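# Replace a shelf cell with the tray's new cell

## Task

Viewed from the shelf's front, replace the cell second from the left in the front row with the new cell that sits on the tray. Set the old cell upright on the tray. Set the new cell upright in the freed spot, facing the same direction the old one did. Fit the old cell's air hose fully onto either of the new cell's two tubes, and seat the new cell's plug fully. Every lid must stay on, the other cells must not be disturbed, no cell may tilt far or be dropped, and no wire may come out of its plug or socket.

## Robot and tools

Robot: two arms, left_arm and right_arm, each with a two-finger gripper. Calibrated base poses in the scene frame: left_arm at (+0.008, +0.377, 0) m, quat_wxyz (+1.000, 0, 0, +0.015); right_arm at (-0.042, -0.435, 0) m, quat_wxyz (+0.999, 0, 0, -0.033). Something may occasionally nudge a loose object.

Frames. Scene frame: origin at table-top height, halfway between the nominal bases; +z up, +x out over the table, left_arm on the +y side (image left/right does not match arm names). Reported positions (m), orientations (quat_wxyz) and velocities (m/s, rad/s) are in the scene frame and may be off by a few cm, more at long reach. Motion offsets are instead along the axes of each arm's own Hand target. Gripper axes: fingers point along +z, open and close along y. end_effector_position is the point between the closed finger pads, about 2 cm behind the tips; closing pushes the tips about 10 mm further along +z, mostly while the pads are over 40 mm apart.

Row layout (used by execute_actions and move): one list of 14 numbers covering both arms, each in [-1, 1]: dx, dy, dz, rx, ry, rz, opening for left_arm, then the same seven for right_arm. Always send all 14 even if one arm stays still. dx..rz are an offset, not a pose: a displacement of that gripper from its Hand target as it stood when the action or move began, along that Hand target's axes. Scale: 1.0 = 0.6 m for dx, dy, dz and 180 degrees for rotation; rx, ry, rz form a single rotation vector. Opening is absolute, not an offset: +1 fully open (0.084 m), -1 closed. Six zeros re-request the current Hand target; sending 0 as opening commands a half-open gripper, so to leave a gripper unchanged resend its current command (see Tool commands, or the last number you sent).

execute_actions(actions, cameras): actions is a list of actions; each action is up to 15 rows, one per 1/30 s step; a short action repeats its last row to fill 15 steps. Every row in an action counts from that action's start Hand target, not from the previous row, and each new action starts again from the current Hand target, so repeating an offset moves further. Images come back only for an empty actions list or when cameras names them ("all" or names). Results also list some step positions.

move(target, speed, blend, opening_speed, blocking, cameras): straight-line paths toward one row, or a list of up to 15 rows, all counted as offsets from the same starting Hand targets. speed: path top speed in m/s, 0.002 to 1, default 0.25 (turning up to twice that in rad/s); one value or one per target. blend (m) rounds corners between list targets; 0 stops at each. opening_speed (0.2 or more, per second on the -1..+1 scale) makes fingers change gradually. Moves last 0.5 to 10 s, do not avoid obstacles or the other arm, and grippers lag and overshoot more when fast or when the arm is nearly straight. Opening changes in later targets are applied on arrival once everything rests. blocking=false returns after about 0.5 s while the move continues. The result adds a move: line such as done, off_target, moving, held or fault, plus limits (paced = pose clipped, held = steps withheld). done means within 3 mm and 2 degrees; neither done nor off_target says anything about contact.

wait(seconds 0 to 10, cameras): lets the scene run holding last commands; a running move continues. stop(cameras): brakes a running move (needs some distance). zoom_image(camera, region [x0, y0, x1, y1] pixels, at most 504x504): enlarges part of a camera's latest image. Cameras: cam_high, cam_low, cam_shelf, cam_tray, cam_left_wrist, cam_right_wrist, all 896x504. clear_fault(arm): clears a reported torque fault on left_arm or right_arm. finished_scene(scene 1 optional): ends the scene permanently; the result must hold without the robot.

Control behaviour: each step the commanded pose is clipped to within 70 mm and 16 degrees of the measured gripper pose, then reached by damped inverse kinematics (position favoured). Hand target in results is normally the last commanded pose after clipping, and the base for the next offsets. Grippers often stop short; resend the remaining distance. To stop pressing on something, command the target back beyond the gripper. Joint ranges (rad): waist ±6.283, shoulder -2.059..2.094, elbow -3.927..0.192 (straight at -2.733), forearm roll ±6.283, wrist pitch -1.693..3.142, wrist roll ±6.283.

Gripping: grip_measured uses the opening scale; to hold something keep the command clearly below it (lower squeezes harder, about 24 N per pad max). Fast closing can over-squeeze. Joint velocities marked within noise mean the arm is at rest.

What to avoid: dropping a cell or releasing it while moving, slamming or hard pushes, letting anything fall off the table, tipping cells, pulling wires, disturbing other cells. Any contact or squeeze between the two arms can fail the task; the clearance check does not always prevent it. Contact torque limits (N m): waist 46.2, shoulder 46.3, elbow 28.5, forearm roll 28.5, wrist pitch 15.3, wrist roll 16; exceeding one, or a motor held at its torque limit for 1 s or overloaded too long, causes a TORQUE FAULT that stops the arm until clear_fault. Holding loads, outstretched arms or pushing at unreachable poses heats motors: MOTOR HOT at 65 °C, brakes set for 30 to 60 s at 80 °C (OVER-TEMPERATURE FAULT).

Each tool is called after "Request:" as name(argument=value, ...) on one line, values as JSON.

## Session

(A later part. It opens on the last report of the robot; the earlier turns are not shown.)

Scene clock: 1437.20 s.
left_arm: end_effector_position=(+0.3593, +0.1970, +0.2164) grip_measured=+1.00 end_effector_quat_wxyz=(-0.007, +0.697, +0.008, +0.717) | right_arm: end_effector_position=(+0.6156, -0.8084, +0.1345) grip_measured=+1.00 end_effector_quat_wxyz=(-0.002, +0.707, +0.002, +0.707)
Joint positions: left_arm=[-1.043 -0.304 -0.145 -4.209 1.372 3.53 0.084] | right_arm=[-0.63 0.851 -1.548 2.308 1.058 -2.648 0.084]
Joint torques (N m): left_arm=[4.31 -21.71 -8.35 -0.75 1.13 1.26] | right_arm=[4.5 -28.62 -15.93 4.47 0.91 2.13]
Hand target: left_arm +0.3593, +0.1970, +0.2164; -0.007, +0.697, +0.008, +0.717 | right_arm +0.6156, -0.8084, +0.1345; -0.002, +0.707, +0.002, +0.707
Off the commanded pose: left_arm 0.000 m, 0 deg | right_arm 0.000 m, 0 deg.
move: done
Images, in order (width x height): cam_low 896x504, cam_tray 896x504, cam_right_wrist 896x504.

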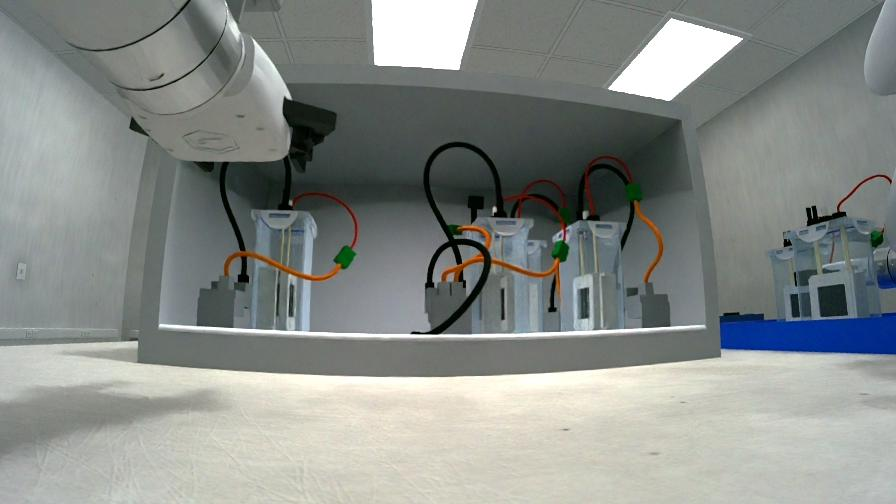

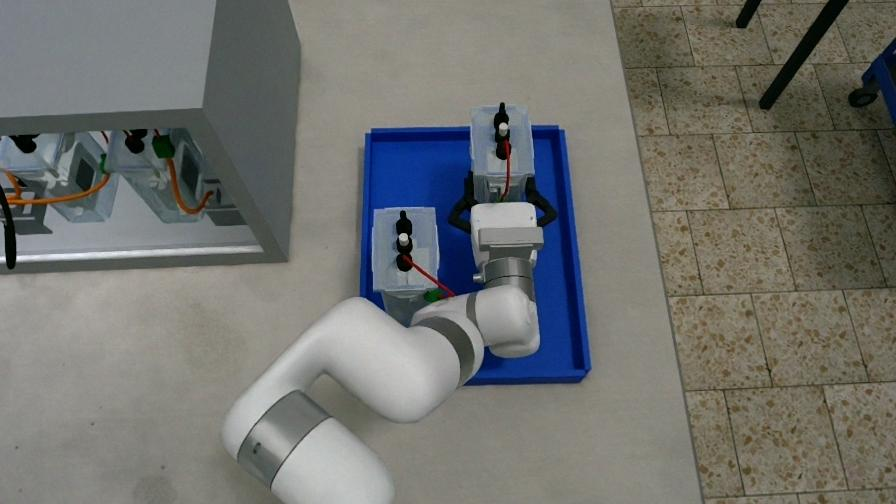

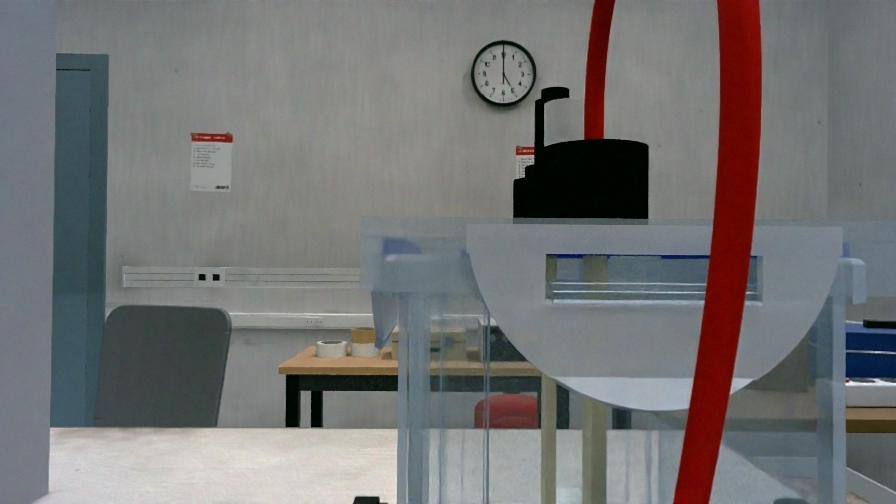

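Request:
move(target=[[0,0,0,0,0,0,1,0,0.0042,0,0.0,0,0,1]], speed=0.05)

Request:
move(target=[[0,0,0,0,0,0,1,0,0,0,0.0,0,0,-1]], opening_speed=0.4, cameras=["cam_right_wrist"])

Scene clock: 1441.20 s.
left_arm: end_effector_position=(+0.3593, +0.1970, +0.2164) grip_measured=+1.00 end_effector_quat_wxyz=(-0.007, +0.697, +0.008, +0.717) | right_arm: end_effector_position=(+0.6156, -0.8109, +0.1345) grip_measured=+1.00 end_effector_quat_wxyz=(-0.002, +0.707, +0.002, +0.707)
Joint positions: left_arm=[-1.043 -0.304 -0.145 -4.209 1.372 3.53 0.084] | right_arm=[-0.633 0.855 -1.556 2.304 1.057 -2.643 0.084]
Joint torques (N m): left_arm=[4.23 -22.17 -8.41 -1.04 1.07 1.14] | right_arm=[-4.27 -28.52 -16.02 -3.22 0.81 2.24]
Hand target: left_arm +0.3593, +0.1970, +0.2164; -0.007, +0.697, +0.008, +0.717 | right_arm +0.6156, -0.8109, +0.1345; -0.002, +0.707, +0.002, +0.707
Off the commanded pose: left_arm 0.000 m, 0 deg | right_arm 0.000 m, 0 deg.
move: done

Scene clock: 1446.40 s.
left_arm: end_effector_position=(+0.3593, +0.1970, +0.2164) grip_measured=+1.00 end_effector_quat_wxyz=(-0.007, +0.697, +0.008, +0.717) | right_arm: end_effector_position=(+0.6156, -0.8109, +0.1345) grip_measured=+0.86 end_effector_quat_wxyz=(-0.002, +0.707, +0.002, +0.707)
Joint positions: left_arm=[-1.043 -0.304 -0.145 -4.209 1.372 3.53 0.084] | right_arm=[-0.633 0.855 -1.556 2.304 1.057 -2.643 0.079]
Joint torques (N m): left_arm=[4.17 -22.03 -8.31 -1.21 1.17 1.24] | right_arm=[-0.82 -31.94 -16.51 4.82 0.89 0.57]
Hand target: left_arm +0.3593, +0.1970, +0.2164; -0.007, +0.697, +0.008, +0.717 | right_arm +0.6156, -0.8109, +0.1345; -0.002, +0.707, +0.002, +0.707
Off the commanded pose: left_arm 0.000 m, 0 deg | right_arm 0.000 m, 0 deg.
move: done
Images, in order (width x height): cam_right_wrist 896x504.

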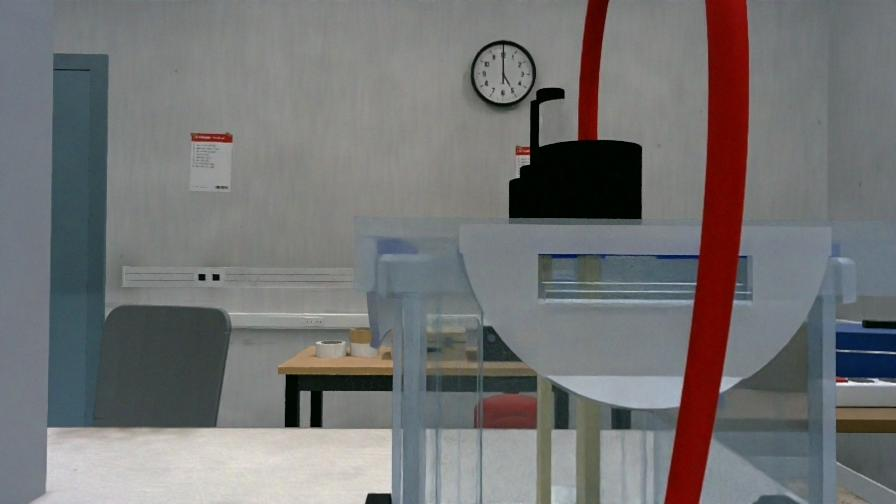

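Request:
move(target=[[0,0,0,0,0,0,1,0.02,0,0,0.0,0,0,-1],[0,0,0,0,0,0,1,0.476,0,0,0.0,0,0,-1],[0,0,0,0,0,0,1,0.476,-0.3,-0.309,0.0,0,0,-1]], speed=[0.03,0.12,0.12], blend=[0.002,0.05,0], cameras=["cam_high","cam_tray"])

Scene clock: 1461.23 s.
left_arm: end_effector_position=(+0.3593, +0.1970, +0.2164) grip_measured=+1.00 end_effector_quat_wxyz=(-0.007, +0.697, +0.008, +0.717) | right_arm: end_effector_position=(+0.4293, -0.6316, +0.4200) grip_measured=+0.86 end_effector_quat_wxyz=(-0.002, +0.707, +0.002, +0.707)
Joint positions: left_arm=[-1.043 -0.304 -0.145 -4.209 1.372 3.53 0.084] | right_arm=[-0.503 -0.476 -0.658 2.15 0.706 -2.282 0.079]
Joint torques (N m): left_arm=[3.97 -21.94 -8.44 -1.48 1.2 1.23] | right_arm=[4.34 -24.27 -22.78 -2.3 4.02 2.25]
Hand target: left_arm +0.3593, +0.1970, +0.2164; -0.007, +0.697, +0.008, +0.717 | right_arm +0.4293, -0.6316, +0.4200; -0.002, +0.707, +0.002, +0.707
Off the commanded pose: left_arm 0.000 m, 0 deg | right_arm 0.000 m, 0 deg.
move: done
Images, in order (width x height): cam_high 896x504, cam_tray 896x504.

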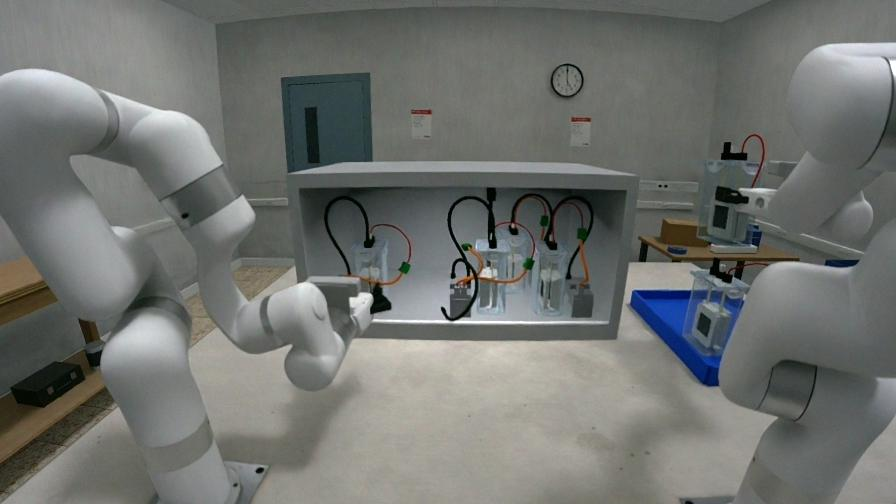

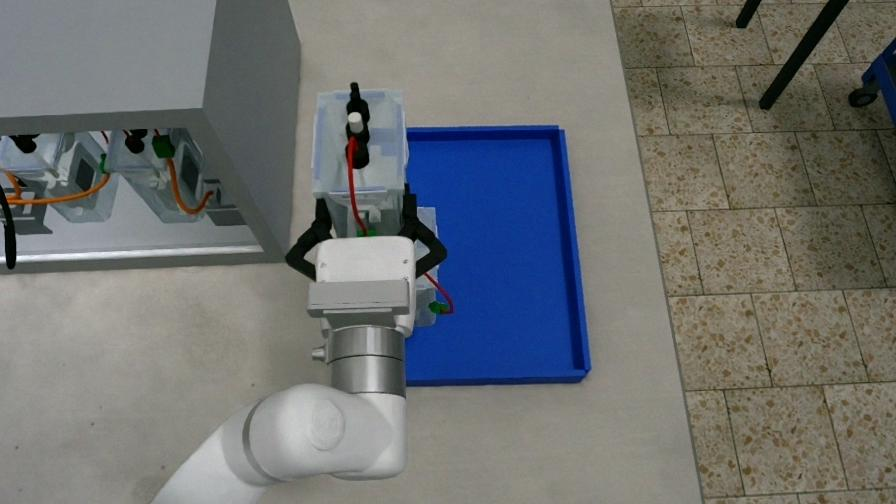

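Request:
move(target=[[0,0,0,0,0,0,1,-0.1,-0.219,-0.015,0.0,0,0,-1],[0,0,0,0,0,0,1,-0.283,-0.586,-0.049,0.0,0,0,-1],[0,0,0,0,0,0,1,-0.433,-1.0,-0.129,0.0,0,0,-1]], speed=0.12, blend=0.04, cameras=["cam_high","cam_low"])

Request:
zoom_image(camera="cam_low", region=[350, 100, 650, 450])

Scene clock: 1471.67 s.
left_arm: end_effector_position=(+0.3593, +0.1970, +0.2164) grip_measured=+1.00 end_effector_quat_wxyz=(-0.007, +0.697, +0.008, +0.717) | right_arm: end_effector_position=(+0.3485, -0.0324, +0.1596) grip_measured=+0.86 end_effector_quat_wxyz=(-0.002, +0.707, +0.002, +0.707)
Joint positions: left_arm=[-1.043 -0.304 -0.145 -4.209 1.372 3.53 0.084] | right_arm=[1.276 0.449 -0.914 4.383 1.409 -3.58 0.079]
Joint torques (N m): left_arm=[4.12 -22.02 -8.42 -1.35 1.21 1.18] | right_arm=[4.43 -28.36 -18.74 1.23 9.18 -2.19]
Hand target: left_arm +0.3593, +0.1970, +0.2164; -0.007, +0.697, +0.008, +0.717 | right_arm +0.3485, -0.0324, +0.1596; -0.002, +0.707, +0.002, +0.707
Off the commanded pose: left_arm 0.000 m, 0 deg | right_arm 0.000 m, 0 deg.
move: done
Images, in order (width x height): cam_high 896x504, cam_low 896x504.

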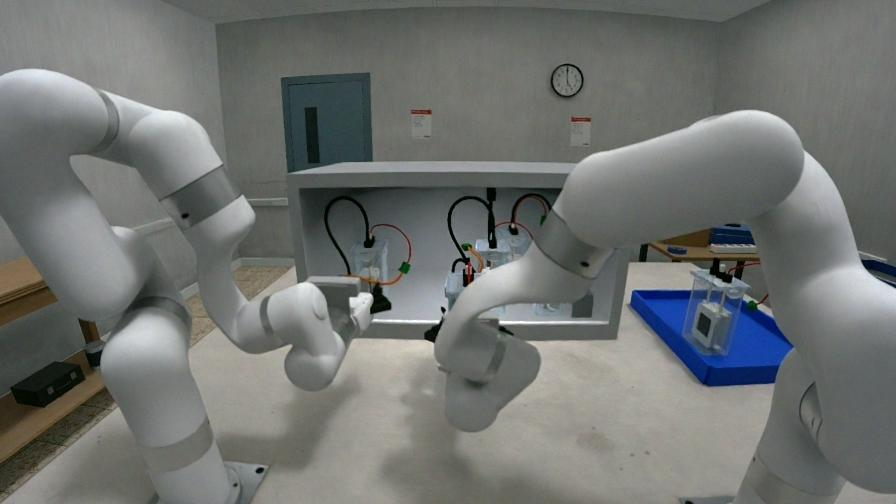

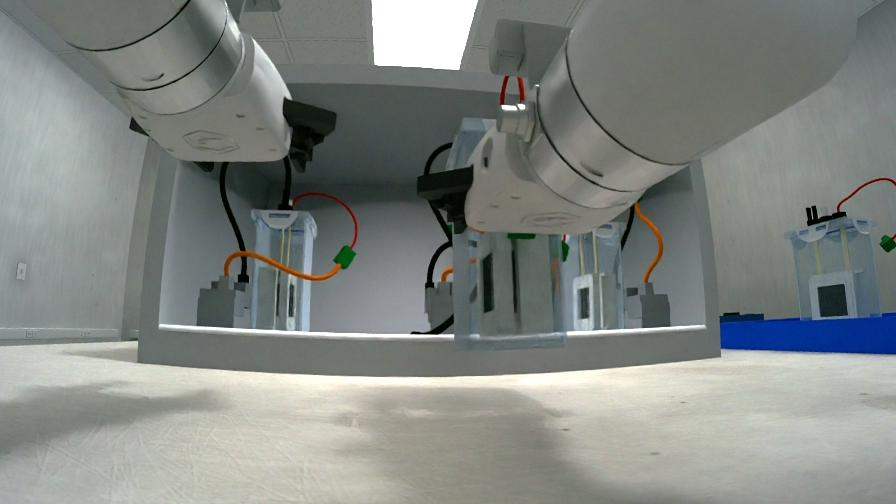

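Scaled by 1.440 from the camera's 896x504 image, which has a finer 1280x720 frame.

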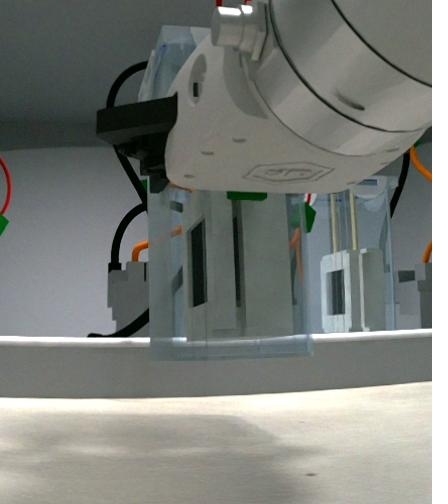

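Request:
move(target=[0,0,0,0,0,0,1,-0.052,0.0,0.0,0.0,0.028,0,-1], speed=0.05, cameras=["cam_shelf","cam_left_wrist"])

Request:
zoom_image(camera="cam_shelf", region=[380, 150, 620, 350])

Scene clock: 1476.47 s.
left_arm: end_effector_position=(+0.3593, +0.1970, +0.2164) grip_measured=+1.00 end_effector_quat_wxyz=(-0.007, +0.697, +0.008, +0.717) | right_arm: end_effector_position=(+0.3485, -0.0324, +0.1284) grip_measured=+0.86 end_effector_quat_wxyz=(-0.002, +0.675, +0.002, +0.737)
Joint positions: left_arm=[-1.043 -0.304 -0.145 -4.209 1.372 3.53 0.084] | right_arm=[1.295 0.604 -0.965 4.357 1.533 -3.482 0.079]
Joint torques (N m): left_arm=[3.95 -21.98 -8.57 -1.4 1.25 1.25] | right_arm=[4.29 -29.44 -16.82 -5.99 9.85 2.04]
Hand target: left_arm +0.3593, +0.1970, +0.2164; -0.007, +0.697, +0.008, +0.717 | right_arm +0.3485, -0.0324, +0.1284; -0.002, +0.675, +0.002, +0.737
Off the commanded pose: left_arm 0.000 m, 0 deg | right_arm 0.000 m, 0 deg.
move: done
Images, in order (width x height): cam_shelf 896x504, cam_left_wrist 896x504.

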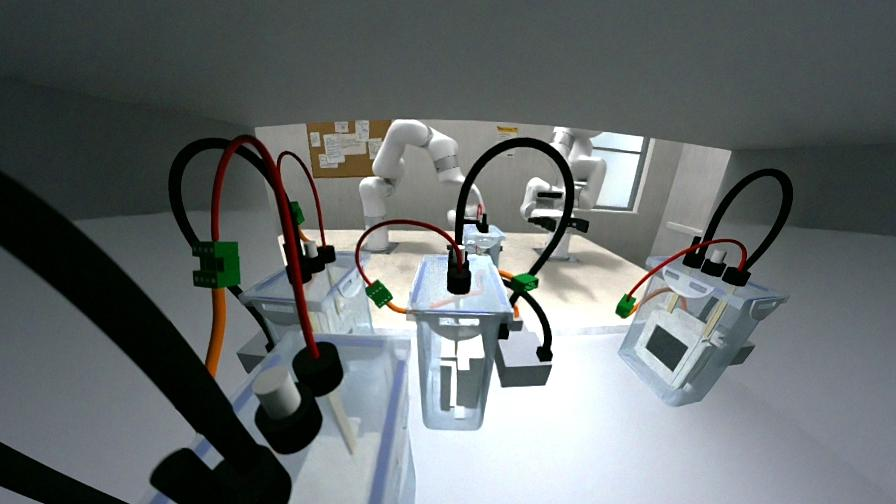

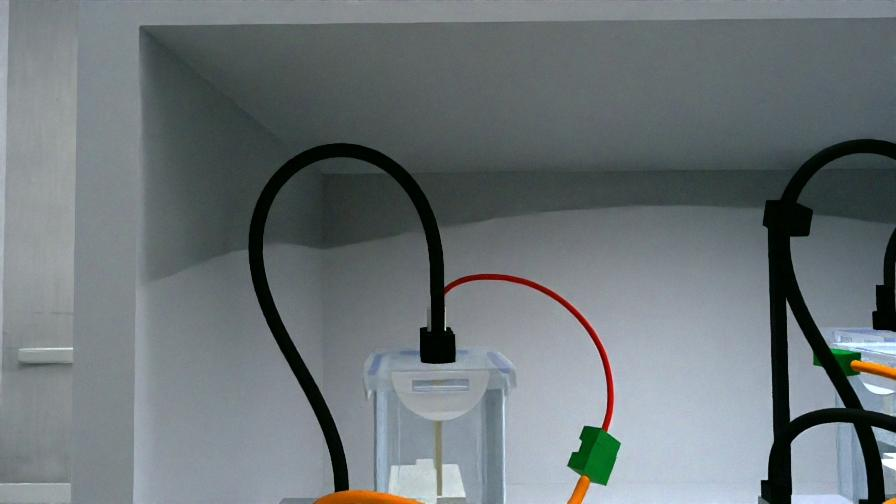

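Scaled by 2.100 from the camera's 896x504 image, which has a finer 1280x720 frame.

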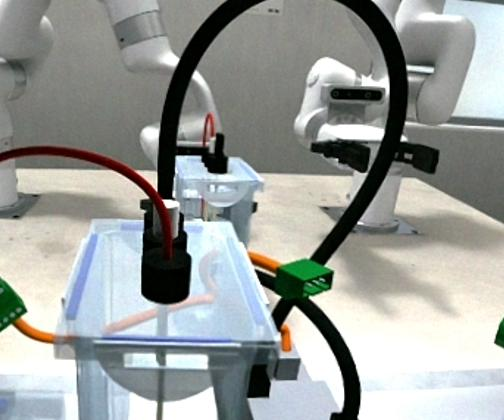

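Request:
move(target=[0,0,0,0,0,0,1,-0.0125,0.0,-0.0012,0.0,0.0,0,-1], speed=0.02)

Request:
move(target=[0,0,0,0,0,0,1,-0.003,0.0,-0.0003,0.0,0.0,0,-1], speed=0.02)

Scene clock: 1478.83 s.
left_arm: end_effector_position=(+0.3593, +0.1970, +0.2164) grip_measured=+1.00 end_effector_quat_wxyz=(-0.007, +0.697, +0.008, +0.717) | right_arm: end_effector_position=(+0.3484, -0.0324, +0.1208) grip_measured=+0.86 end_effector_quat_wxyz=(-0.002, +0.675, +0.002, +0.737)
Joint positions: left_arm=[-1.043 -0.304 -0.145 -4.209 1.372 3.53 0.084] | right_arm=[1.296 0.627 -0.975 4.357 1.538 -3.47 0.079]
Joint torques (N m): left_arm=[4.08 -22 -8.42 -1.35 1.15 1.23] | right_arm=[4.11 -29.67 -16.62 1.72 9.77 2.23]
Hand target: left_arm +0.3593, +0.1970, +0.2164; -0.007, +0.697, +0.008, +0.717 | right_arm +0.3484, -0.0324, +0.1208; -0.002, +0.675, +0.002, +0.737
Off the commanded pose: left_arm 0.000 m, 0 deg | right_arm 0.000 m, 0 deg.
move: done

Scene clock: 1479.53 s.
left_arm: end_effector_position=(+0.3593, +0.1970, +0.2164) grip_measured=+1.00 end_effector_quat_wxyz=(-0.007, +0.697, +0.008, +0.717) | right_arm: end_effector_position=(+0.3484, -0.0324, +0.1190) grip_measured=+0.86 end_effector_quat_wxyz=(-0.002, +0.675, +0.002, +0.737)
Joint positions: left_arm=[-1.043 -0.304 -0.145 -4.209 1.372 3.53 0.084] | right_arm=[1.296 0.632 -0.977 4.357 1.539 -3.467 0.079]
Joint torques (N m): left_arm=[4.05 -21.89 -8.44 -1.47 1.27 1.28] | right_arm=[4.39 -29.7 -16.72 1.76 9.82 2.13]
Hand target: left_arm +0.3593, +0.1970, +0.2164; -0.007, +0.697, +0.008, +0.717 | right_arm +0.3484, -0.0324, +0.1190; -0.002, +0.675, +0.002, +0.737
Off the commanded pose: left_arm 0.000 m, 0 deg | right_arm 0.000 m, 0 deg.
move: done

Request:
move(target=[0,0,0,0,0,0,1,-0.003,0.0,-0.0003,0.0,0.0,0,-1], speed=0.02)

Request:
move(target=[0,0,0,0,0,0,1,-0.0025,0.0,-0.0003,0.0,0.0,0,-1], speed=0.02)

Scene clock: 1481.77 s.
left_arm: end_effector_position=(+0.3593, +0.1970, +0.2164) grip_measured=+1.00 end_effector_quat_wxyz=(-0.007, +0.697, +0.008, +0.717) | right_arm: end_effector_position=(+0.3484, -0.0324, +0.1172) grip_measured=+0.86 end_effector_quat_wxyz=(-0.002, +0.675, +0.002, +0.737)
Joint positions: left_arm=[-1.043 -0.304 -0.145 -4.209 1.372 3.53 0.084] | right_arm=[1.296 0.638 -0.98 4.357 1.54 -3.464 0.079]
Joint torques (N m): left_arm=[4.34 -21.99 -8.4 -1.48 1.27 1.18] | right_arm=[4.22 -29.71 -16.47 1.78 9.81 2.22]
Hand target: left_arm +0.3593, +0.1970, +0.2164; -0.007, +0.697, +0.008, +0.717 | right_arm +0.3484, -0.0324, +0.1172; -0.002, +0.675, +0.002, +0.737
Off the commanded pose: left_arm 0.000 m, 0 deg | right_arm 0.000 m, 0 deg.
move: done

Scene clock: 1482.47 s.
left_arm: end_effector_position=(+0.3593, +0.1970, +0.2164) grip_measured=+1.00 end_effector_quat_wxyz=(-0.007, +0.697, +0.008, +0.717) | right_arm: end_effector_position=(+0.3483, -0.0324, +0.1158) grip_measured=+0.86 end_effector_quat_wxyz=(-0.002, +0.675, +0.002, +0.737)
Joint positions: left_arm=[-1.043 -0.304 -0.145 -4.209 1.372 3.53 0.084] | right_arm=[1.296 0.642 -0.982 4.358 1.541 -3.462 0.079]
Joint torques (N m): left_arm=[4.06 -21.81 -8.47 -1.43 1.21 1.24] | right_arm=[4.64 -27.07 -15.41 2.02 8.18 2.21]
Hand target: left_arm +0.3593, +0.1970, +0.2164; -0.007, +0.697, +0.008, +0.717 | right_arm +0.3483, -0.0324, +0.1157; -0.002, +0.675, +0.002, +0.737
Off the commanded pose: left_arm 0.000 m, 0 deg | right_arm 0.000 m, 0 deg.
move: done

Request:
move(target=[0,0,0,0,0,0,1,-0.0018,0.0,-0.0002,0.0,0.0,0,-1], speed=0.02, cameras=["cam_low"])

Request:
zoom_image(camera="cam_low", region=[350, 100, 650, 450])

Scene clock: 1485.90 s.
left_arm: end_effector_position=(+0.3593, +0.1970, +0.2164) grip_measured=+1.00 end_effector_quat_wxyz=(-0.007, +0.697, +0.008, +0.717) | right_arm: end_effector_position=(+0.3483, -0.0324, +0.1148) grip_measured=+0.86 end_effector_quat_wxyz=(-0.002, +0.675, +0.002, +0.738)
Joint positions: left_arm=[-1.043 -0.304 -0.145 -4.209 1.372 3.53 0.084] | right_arm=[1.297 0.645 -0.983 4.358 1.542 -3.46 0.079]
Joint torques (N m): left_arm=[4.15 -22.06 -8.44 -1.34 1.25 1.27] | right_arm=[6.68 -16.91 -10.56 2.43 0.03 2.1]
Hand target: left_arm +0.3593, +0.1970, +0.2164; -0.007, +0.697, +0.008, +0.717 | right_arm +0.3483, -0.0324, +0.1146; -0.002, +0.675, +0.002, +0.737
Off the commanded pose: left_arm 0.000 m, 0 deg | right_arm 0.000 m, 0 deg.
move: done
Images, in order (width x height): cam_low 896x504.

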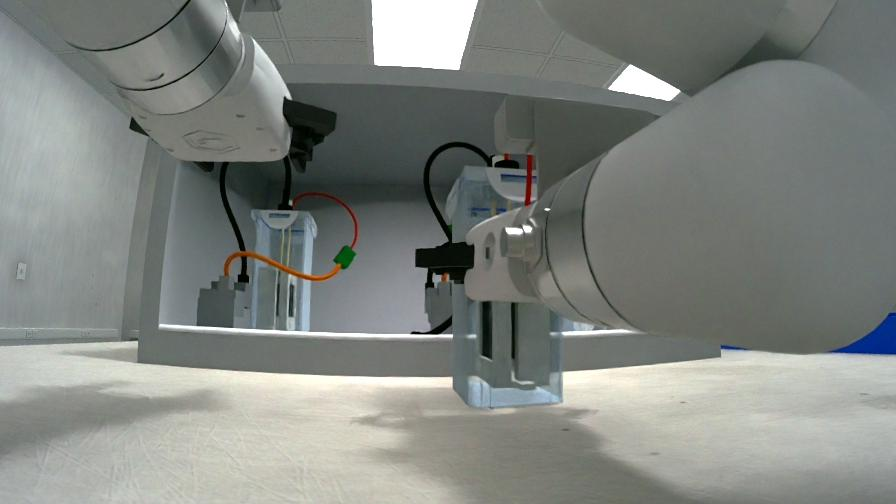

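Scaled by 1.440 from the camera's 896x504 image, which has a finer 1280x720 frame.

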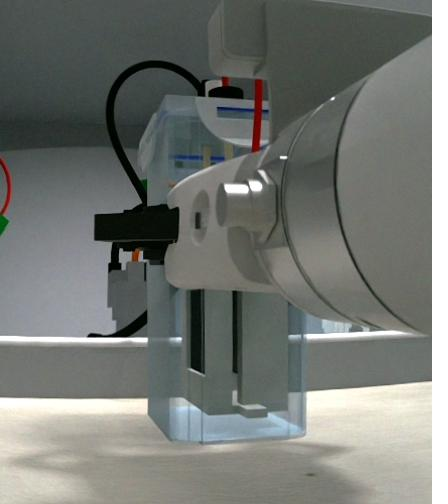

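Request:
move(target=[0,0,0,0,0,0,1,0,0.0,0,0.0,0.0,0,1], opening_speed=0.4, cameras=["cam_low"])

Request:
move(target=[0,0,0,0,0,0,1,0.02,0.0,-0.17,0.0,0.0,0,1], speed=0.06, cameras=["cam_low","cam_right_wrist","cam_high"])

Scene clock: 1493.50 s.
left_arm: end_effector_position=(+0.3593, +0.1970, +0.2164) grip_measured=+1.00 end_effector_quat_wxyz=(-0.007, +0.697, +0.008, +0.717) | right_arm: end_effector_position=(+0.3482, -0.0324, +0.1145) grip_measured=+1.00 end_effector_quat_wxyz=(-0.002, +0.676, +0.002, +0.737)
Joint positions: left_arm=[-1.043 -0.304 -0.145 -4.209 1.372 3.53 0.084] | right_arm=[1.297 0.646 -0.983 4.358 1.542 -3.46 0.084]
Joint torques (N m): left_arm=[3.99 -21.74 -8.43 -1.38 1.35 1.19] | right_arm=[-4.47 -30.5 -12.07 0.69 4.21 1.38]
Hand target: left_arm +0.3593, +0.1970, +0.2164; -0.007, +0.697, +0.008, +0.717 | right_arm +0.3483, -0.0324, +0.1146; -0.002, +0.675, +0.002, +0.737
Off the commanded pose: left_arm 0.000 m, 0 deg | right_arm 0.000 m, 0 deg.
move: done
Images, in order (width x height): cam_low 896x504.

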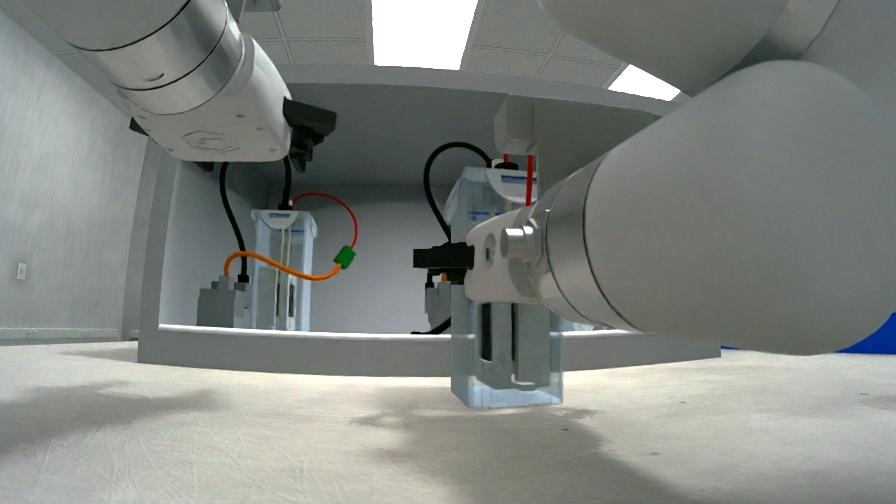

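Scene clock: 1495.63 s.
left_arm: end_effector_position=(+0.3593, +0.1970, +0.2164) grip_measured=+1.00 end_effector_quat_wxyz=(-0.007, +0.697, +0.008, +0.717) | right_arm: end_effector_position=(+0.2457, -0.0330, +0.1176) grip_measured=+1.00 end_effector_quat_wxyz=(-0.002, +0.675, +0.002, +0.737)
Joint positions: left_arm=[-1.043 -0.304 -0.145 -4.209 1.372 3.53 0.084] | right_arm=[1.555 0.597 -0.897 4.604 1.629 -3.442 0.084]
Joint torques (N m): left_arm=[4.25 -21.99 -8.45 -1.39 1.39 1.24] | right_arm=[4.48 -28.85 -6.06 3.33 4.31 2.1]
Hand target: left_arm +0.3593, +0.1970, +0.2164; -0.007, +0.697, +0.008, +0.717 | right_arm +0.2456, -0.0330, +0.1176; -0.002, +0.675, +0.002, +0.737
Off the commanded pose: left_arm 0.000 m, 0 deg | right_arm 0.000 m, 0 deg.
move: done
Images, in order (width x height): cam_high 896x504, cam_low 896x504, cam_right_wrist 896x504.

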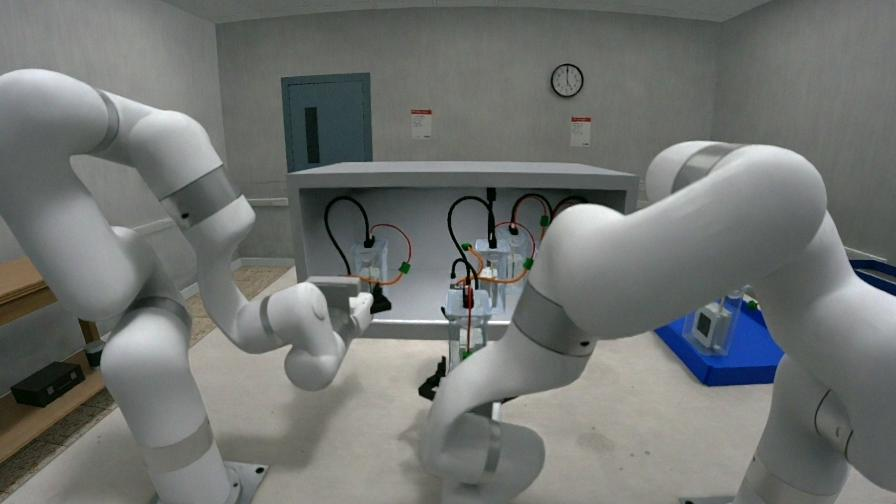

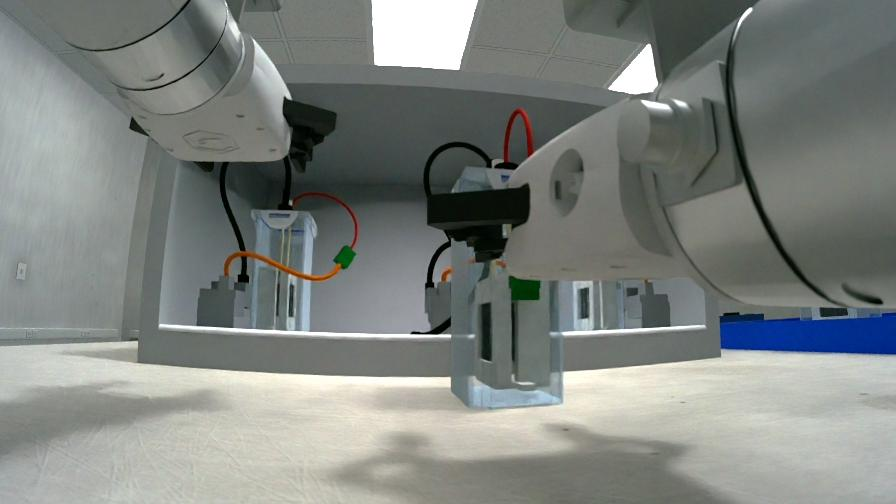

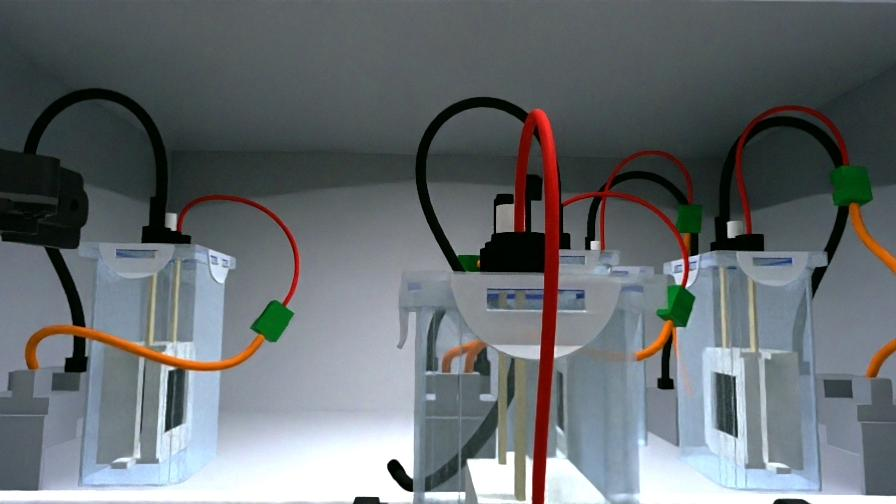

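Request:
zoom_image(camera="cam_right_wrist", region=[360, 380, 560, 504])

Request:
zoom_image(camera="cam_high", region=[430, 180, 560, 330])

Request:
zoom_image(camera="cam_low", region=[380, 120, 600, 360])

Scaled by 2.520 from the camera's 896x504 image, which has a finer 1280x720 frame.

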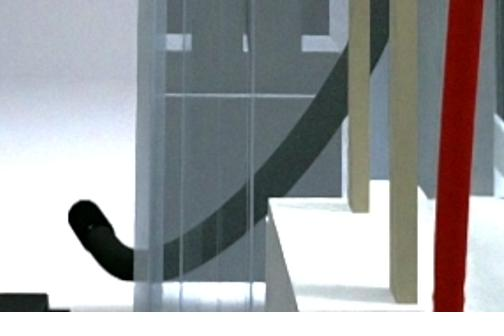

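Scaled by 3.360 from the camera's 896x504 image, which has a finer 1280x720 frame.

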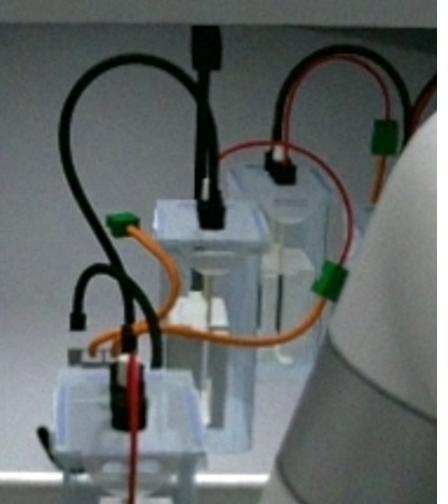

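Scaled by 2.100 from the camera's 896x504 image, which has a finer 1280x720 frame.

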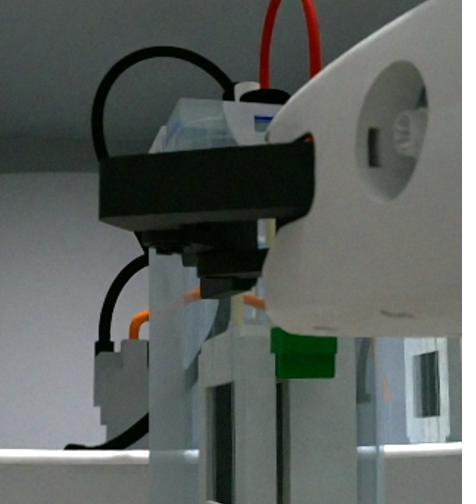

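Request:
move(target=[[0,0,0,0,0,0,1,0.401,0,0.0016,0,0,0,1],[0,0,0,0,0,0,1,0.377,0.483,0.284,0,-0.028,0,1]], speed=0.2, blend=0.04, cameras=["cam_high"])

Scene clock: 1515.47 s.
left_arm: end_effector_position=(+0.3593, +0.1970, +0.2164) grip_measured=+1.00 end_effector_quat_wxyz=(-0.007, +0.697, +0.008, +0.717) | right_arm: end_effector_position=(+0.3972, -0.3216, +0.3582) grip_measured=+1.00 end_effector_quat_wxyz=(-0.002, +0.707, +0.002, +0.707)
Joint positions: left_arm=[-1.043 -0.304 -0.145 -4.209 1.372 3.53 0.084] | right_arm=[0.43 -0.673 -0.386 3.797 0.615 -3.703 0.084]
Joint torques (N m): left_arm=[4.16 -21.96 -8.54 -1.35 1.39 1.26] | right_arm=[-4.2 -2.32 -18.38 -3.5 0.73 2.2]
Hand target: left_arm +0.3593, +0.1970, +0.2164; -0.007, +0.697, +0.008, +0.717 | right_arm +0.3972, -0.3217, +0.3582; -0.002, +0.707, +0.002, +0.707
Off the commanded pose: left_arm 0.000 m, 0 deg | right_arm 0.000 m, 0 deg.
move: done
Images, in order (width x height): cam_high 896x504.

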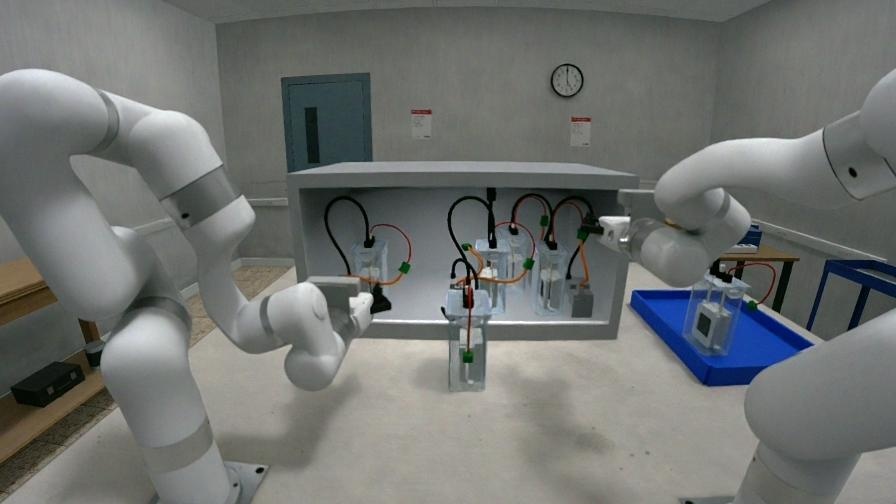

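Request:
move(target=[-0.2,0.128,0,0,0,0,1,0,0,0,0,0,0,1], speed=0.15, cameras=["cam_left_wrist"])

Request:
zoom_image(camera="cam_left_wrist", region=[500, 200, 896, 504])

Scene clock: 1565.10 s.
left_arm: end_effector_position=(+0.3643, +0.1200, +0.0966) grip_measured=+1.00 end_effector_quat_wxyz=(-0.007, +0.697, +0.008, +0.717) | right_arm: end_effector_position=(+0.3972, -0.3217, +0.3582) grip_measured=+1.00 end_effector_quat_wxyz=(-0.002, +0.707, +0.002, +0.707)
Joint positions: left_arm=[-1.22 0.447 -0.529 -4.351 1.569 3.216 0.084] | right_arm=[0.43 -0.673 -0.386 3.796 0.615 -3.703 0.084]
Joint torques (N m): left_arm=[-4.22 -19.62 -9.94 -2.84 5.08 -2] | right_arm=[-4.48 -2.42 -18.2 -3.67 0.99 2.2]
Hand target: left_arm +0.3643, +0.1200, +0.0966; -0.007, +0.697, +0.008, +0.717 | right_arm +0.3972, -0.3217, +0.3582; -0.002, +0.707, +0.002, +0.707
Off the commanded pose: left_arm 0.000 m, 0 deg | right_arm 0.000 m, 0 deg.
move: done
Images, in order (width x height): cam_left_wrist 896x504.

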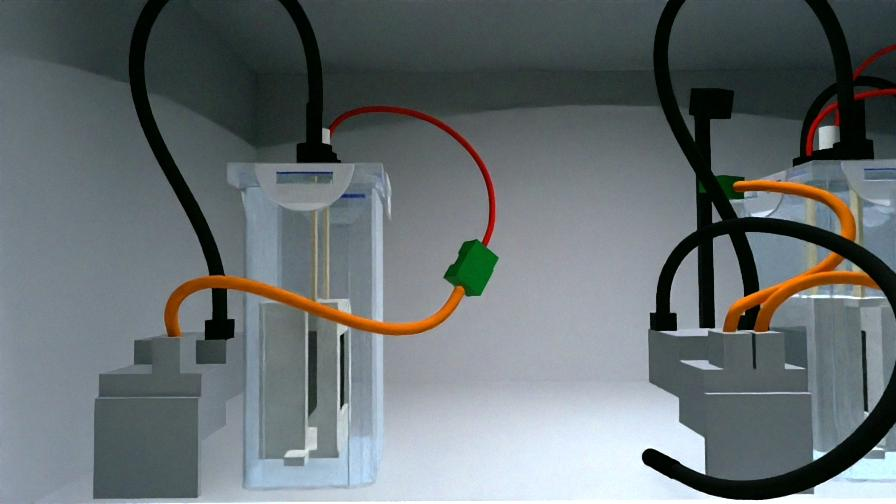

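Scaled by 1.273 from the camera's 896x504 image, which has a finer 1280x720 frame.

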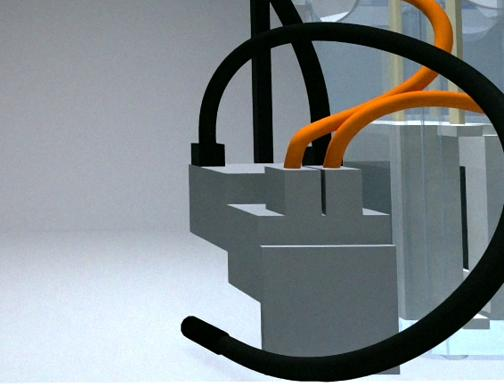

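Request:
move(target=[[0.12,-0.2,-0.02,0,0,0,1,-0.05,-0.3,-0.25,0,0,0,1],[0.12,-0.2,-0.02,0,0,0,1,-0.05,-0.48,-0.26,0,0,0,1],[0.12,-0.2,-0.02,0,0,0,1,-0.403,-0.482,-0.25,0,0,0,1]], speed=0.2, blend=0.03, cameras=["cam_right_wrist","cam_high"])

Scene clock: 1602.83 s.
left_arm: end_effector_position=(+0.3478, +0.2399, +0.1680) grip_measured=+1.00 end_effector_quat_wxyz=(-0.007, +0.697, +0.008, +0.717) | right_arm: end_effector_position=(+0.2455, -0.0336, +0.1162) grip_measured=+1.00 end_effector_quat_wxyz=(-0.002, +0.707, +0.002, +0.707)
Joint positions: left_arm=[-1.014 -0.145 -0.055 -4.15 1.491 3.308 0.084] | right_arm=[1.54 0.53 -0.869 4.617 1.537 -3.479 0.084]
Joint torques (N m): left_arm=[4.87 -22.43 -4.73 3.26 0.35 1.95] | right_arm=[-4.58 -19 -11.51 -4.55 4.13 2.29]
Hand target: left_arm +0.3478, +0.2399, +0.1680; -0.007, +0.697, +0.008, +0.717 | right_arm +0.2455, -0.0336, +0.1161; -0.002, +0.707, +0.002, +0.707
Off the commanded pose: left_arm 0.000 m, 0 deg | right_arm 0.000 m, 0 deg.
move: done
Images, in order (width x height): cam_high 896x504, cam_right_wrist 896x504.

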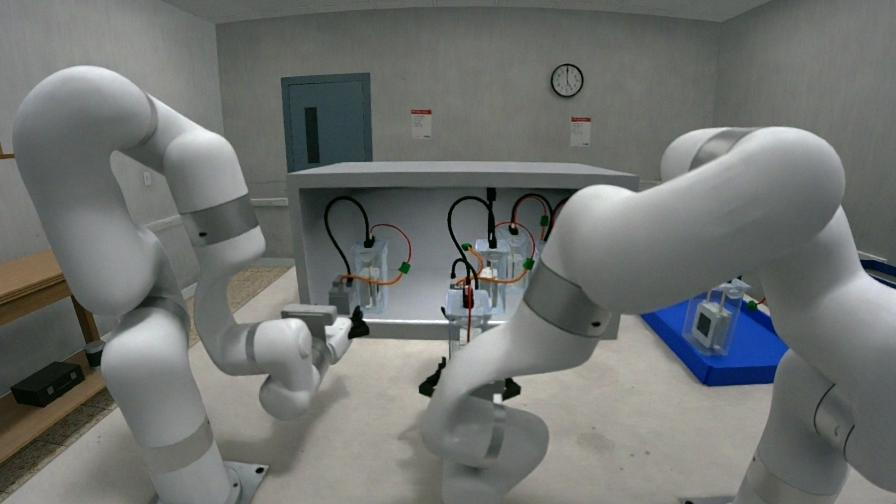

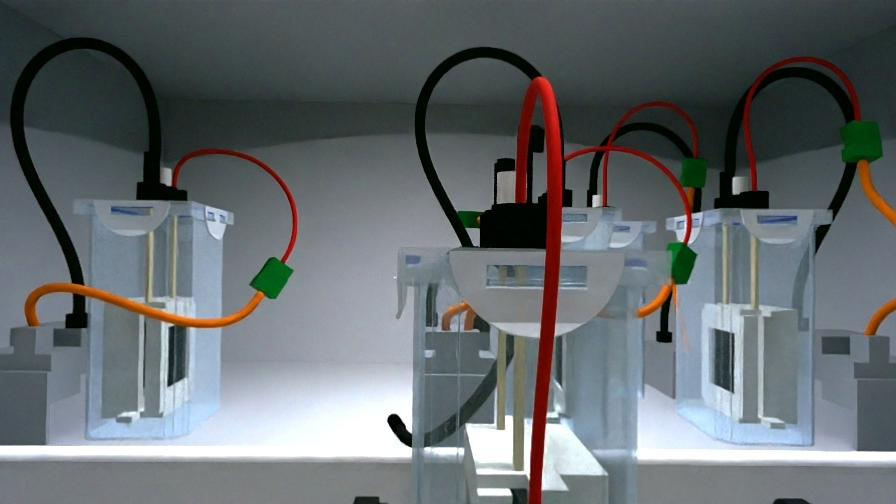

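Request:
move(target=[[0,0,0,0,0,0,1,0,-0.0048,0.0,0,0,0,1],[0,0,0,0,0,0,1,0,-0.0048,0.176,0,0,0,1]], speed=0.08, cameras=["cam_right_wrist"])

Request:
move(target=[[0,0,0,0,0,0,1,0,0,0.0,0,0,0,-1]], opening_speed=0.5)

Request:
move(target=[[0,0,0,0,0,0,1,0.04,0,0.0,0,0.028,0,-1],[0,0,0,0,0,0,1,0.04,0.3,0.05,0,0.028,0,-1]], speed=[0.05,0.1], cameras=["cam_high","cam_low"])

Scene clock: 1609.30 s.
left_arm: end_effector_position=(+0.3478, +0.2399, +0.1680) grip_measured=+1.00 end_effector_quat_wxyz=(-0.007, +0.697, +0.008, +0.717) | right_arm: end_effector_position=(+0.3511, -0.0301, +0.1161) grip_measured=+1.00 end_effector_quat_wxyz=(-0.002, +0.707, +0.002, +0.707)
Joint positions: left_arm=[-1.014 -0.145 -0.055 -4.15 1.491 3.308 0.084] | right_arm=[1.277 0.583 -0.97 4.372 1.435 -3.507 0.084]
Joint torques (N m): left_arm=[4.72 -22.34 -4.63 3.08 0.36 1.87] | right_arm=[-4.32 -21.53 -13.82 -5.32 0.7 -2.18]
Hand target: left_arm +0.3478, +0.2399, +0.1680; -0.007, +0.697, +0.008, +0.717 | right_arm +0.3511, -0.0301, +0.1161; -0.002, +0.707, +0.002, +0.707
Off the commanded pose: left_arm 0.000 m, 0 deg | right_arm 0.000 m, 0 deg.
move: done
Images, in order (width x height): cam_right_wrist 896x504.

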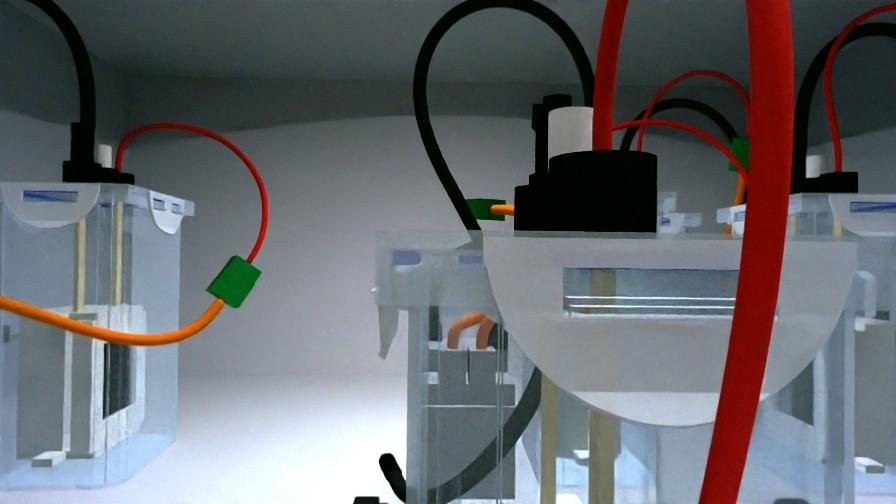

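Scene clock: 1613.50 s.
left_arm: end_effector_position=(+0.3478, +0.2399, +0.1680) grip_measured=+1.00 end_effector_quat_wxyz=(-0.007, +0.697, +0.008, +0.717) | right_arm: end_effector_position=(+0.3511, -0.0301, +0.1161) grip_measured=+0.86 end_effector_quat_wxyz=(-0.002, +0.707, +0.002, +0.707)
Joint positions: left_arm=[-1.014 -0.145 -0.055 -4.15 1.491 3.308 0.084] | right_arm=[1.277 0.583 -0.97 4.372 1.435 -3.507 0.079]
Joint torques (N m): left_arm=[4.76 -22.39 -4.69 2.96 0.3 1.88] | right_arm=[-4.37 -25.27 -9.26 0.89 3.96 -2.1]
Hand target: left_arm +0.3478, +0.2399, +0.1680; -0.007, +0.697, +0.008, +0.717 | right_arm +0.3511, -0.0301, +0.1161; -0.002, +0.707, +0.002, +0.707
Off the commanded pose: left_arm 0.000 m, 0 deg | right_arm 0.000 m, 0 deg.
move: done

Scene clock: 1616.83 s.
left_arm: end_effector_position=(+0.3478, +0.2399, +0.1680) grip_measured=+1.00 end_effector_quat_wxyz=(-0.007, +0.697, +0.008, +0.717) | right_arm: end_effector_position=(+0.3821, -0.2099, +0.1403) grip_measured=+0.86 end_effector_quat_wxyz=(-0.002, +0.675, +0.002, +0.737)
Joint positions: left_arm=[-1.014 -0.145 -0.055 -4.15 1.491 3.308 0.084] | right_arm=[0.975 0.325 -0.482 4.041 1.561 -3.266 0.079]
Joint torques (N m): left_arm=[4.7 -22.17 -4.77 2.92 0.32 1.88] | right_arm=[-4.37 -30.43 -9.51 -4.58 10.16 2.13]
Hand target: left_arm +0.3478, +0.2399, +0.1680; -0.007, +0.697, +0.008, +0.717 | right_arm +0.3821, -0.2099, +0.1403; -0.002, +0.675, +0.002, +0.737
Off the commanded pose: left_arm 0.000 m, 0 deg | right_arm 0.000 m, 0 deg.
move: done
Images, in order (width x height): cam_high 896x504, cam_low 896x504.

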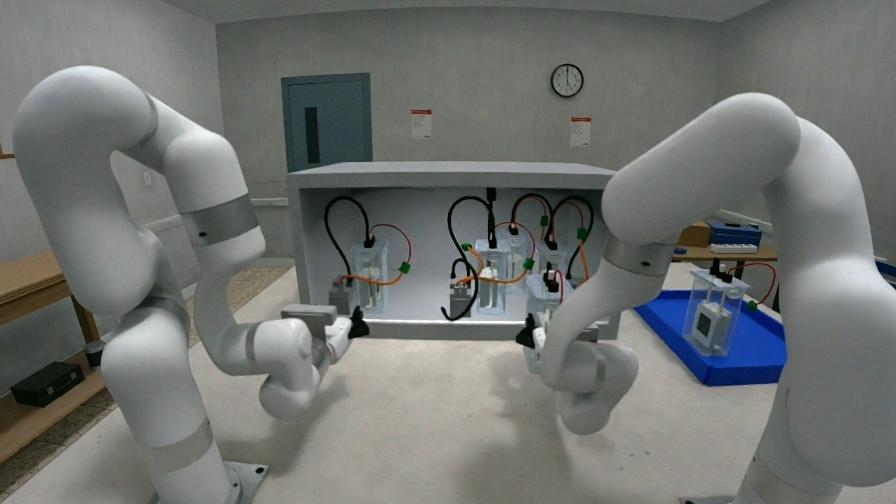

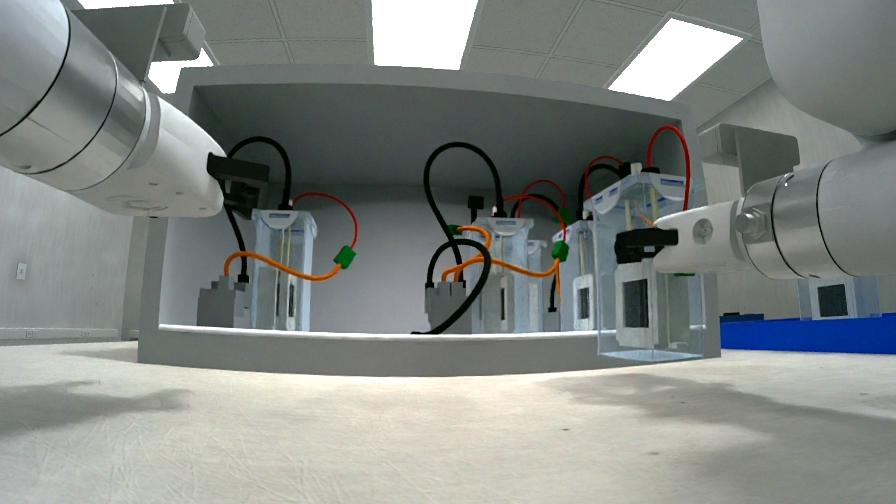

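Request:
move(target=[[0,0,0,0,0,0,1,-0.035,0,-0.003,0,0,0,-1],[0,0,0,0,0,0,1,-0.0415,0,-0.0036,0,0,0,-1]], speed=[0.05,0.015])

Scene clock: 1622.37 s.
left_arm: end_effector_position=(+0.3478, +0.2399, +0.1680) grip_measured=+1.00 end_effector_quat_wxyz=(-0.007, +0.697, +0.008, +0.717) | right_arm: end_effector_position=(+0.3823, -0.2099, +0.1158) grip_measured=+0.86 end_effector_quat_wxyz=(-0.002, +0.675, +0.002, +0.738)
Joint positions: left_arm=[-1.014 -0.145 -0.055 -4.15 1.491 3.308 0.084] | right_arm=[0.984 0.431 -0.519 4.05 1.605 -3.213 0.079]
Joint torques (N m): left_arm=[4.63 -22.27 -4.74 2.96 0.39 1.86] | right_arm=[7.35 -6.69 -4.89 2.6 -4.11 2.64]
Hand target: left_arm +0.3478, +0.2399, +0.1680; -0.007, +0.697, +0.008, +0.717 | right_arm +0.3821, -0.2099, +0.1153; -0.002, +0.675, +0.002, +0.737
Off the commanded pose: left_arm 0.000 m, 0 deg | right_arm 0.001 m, 0 deg.
move: done


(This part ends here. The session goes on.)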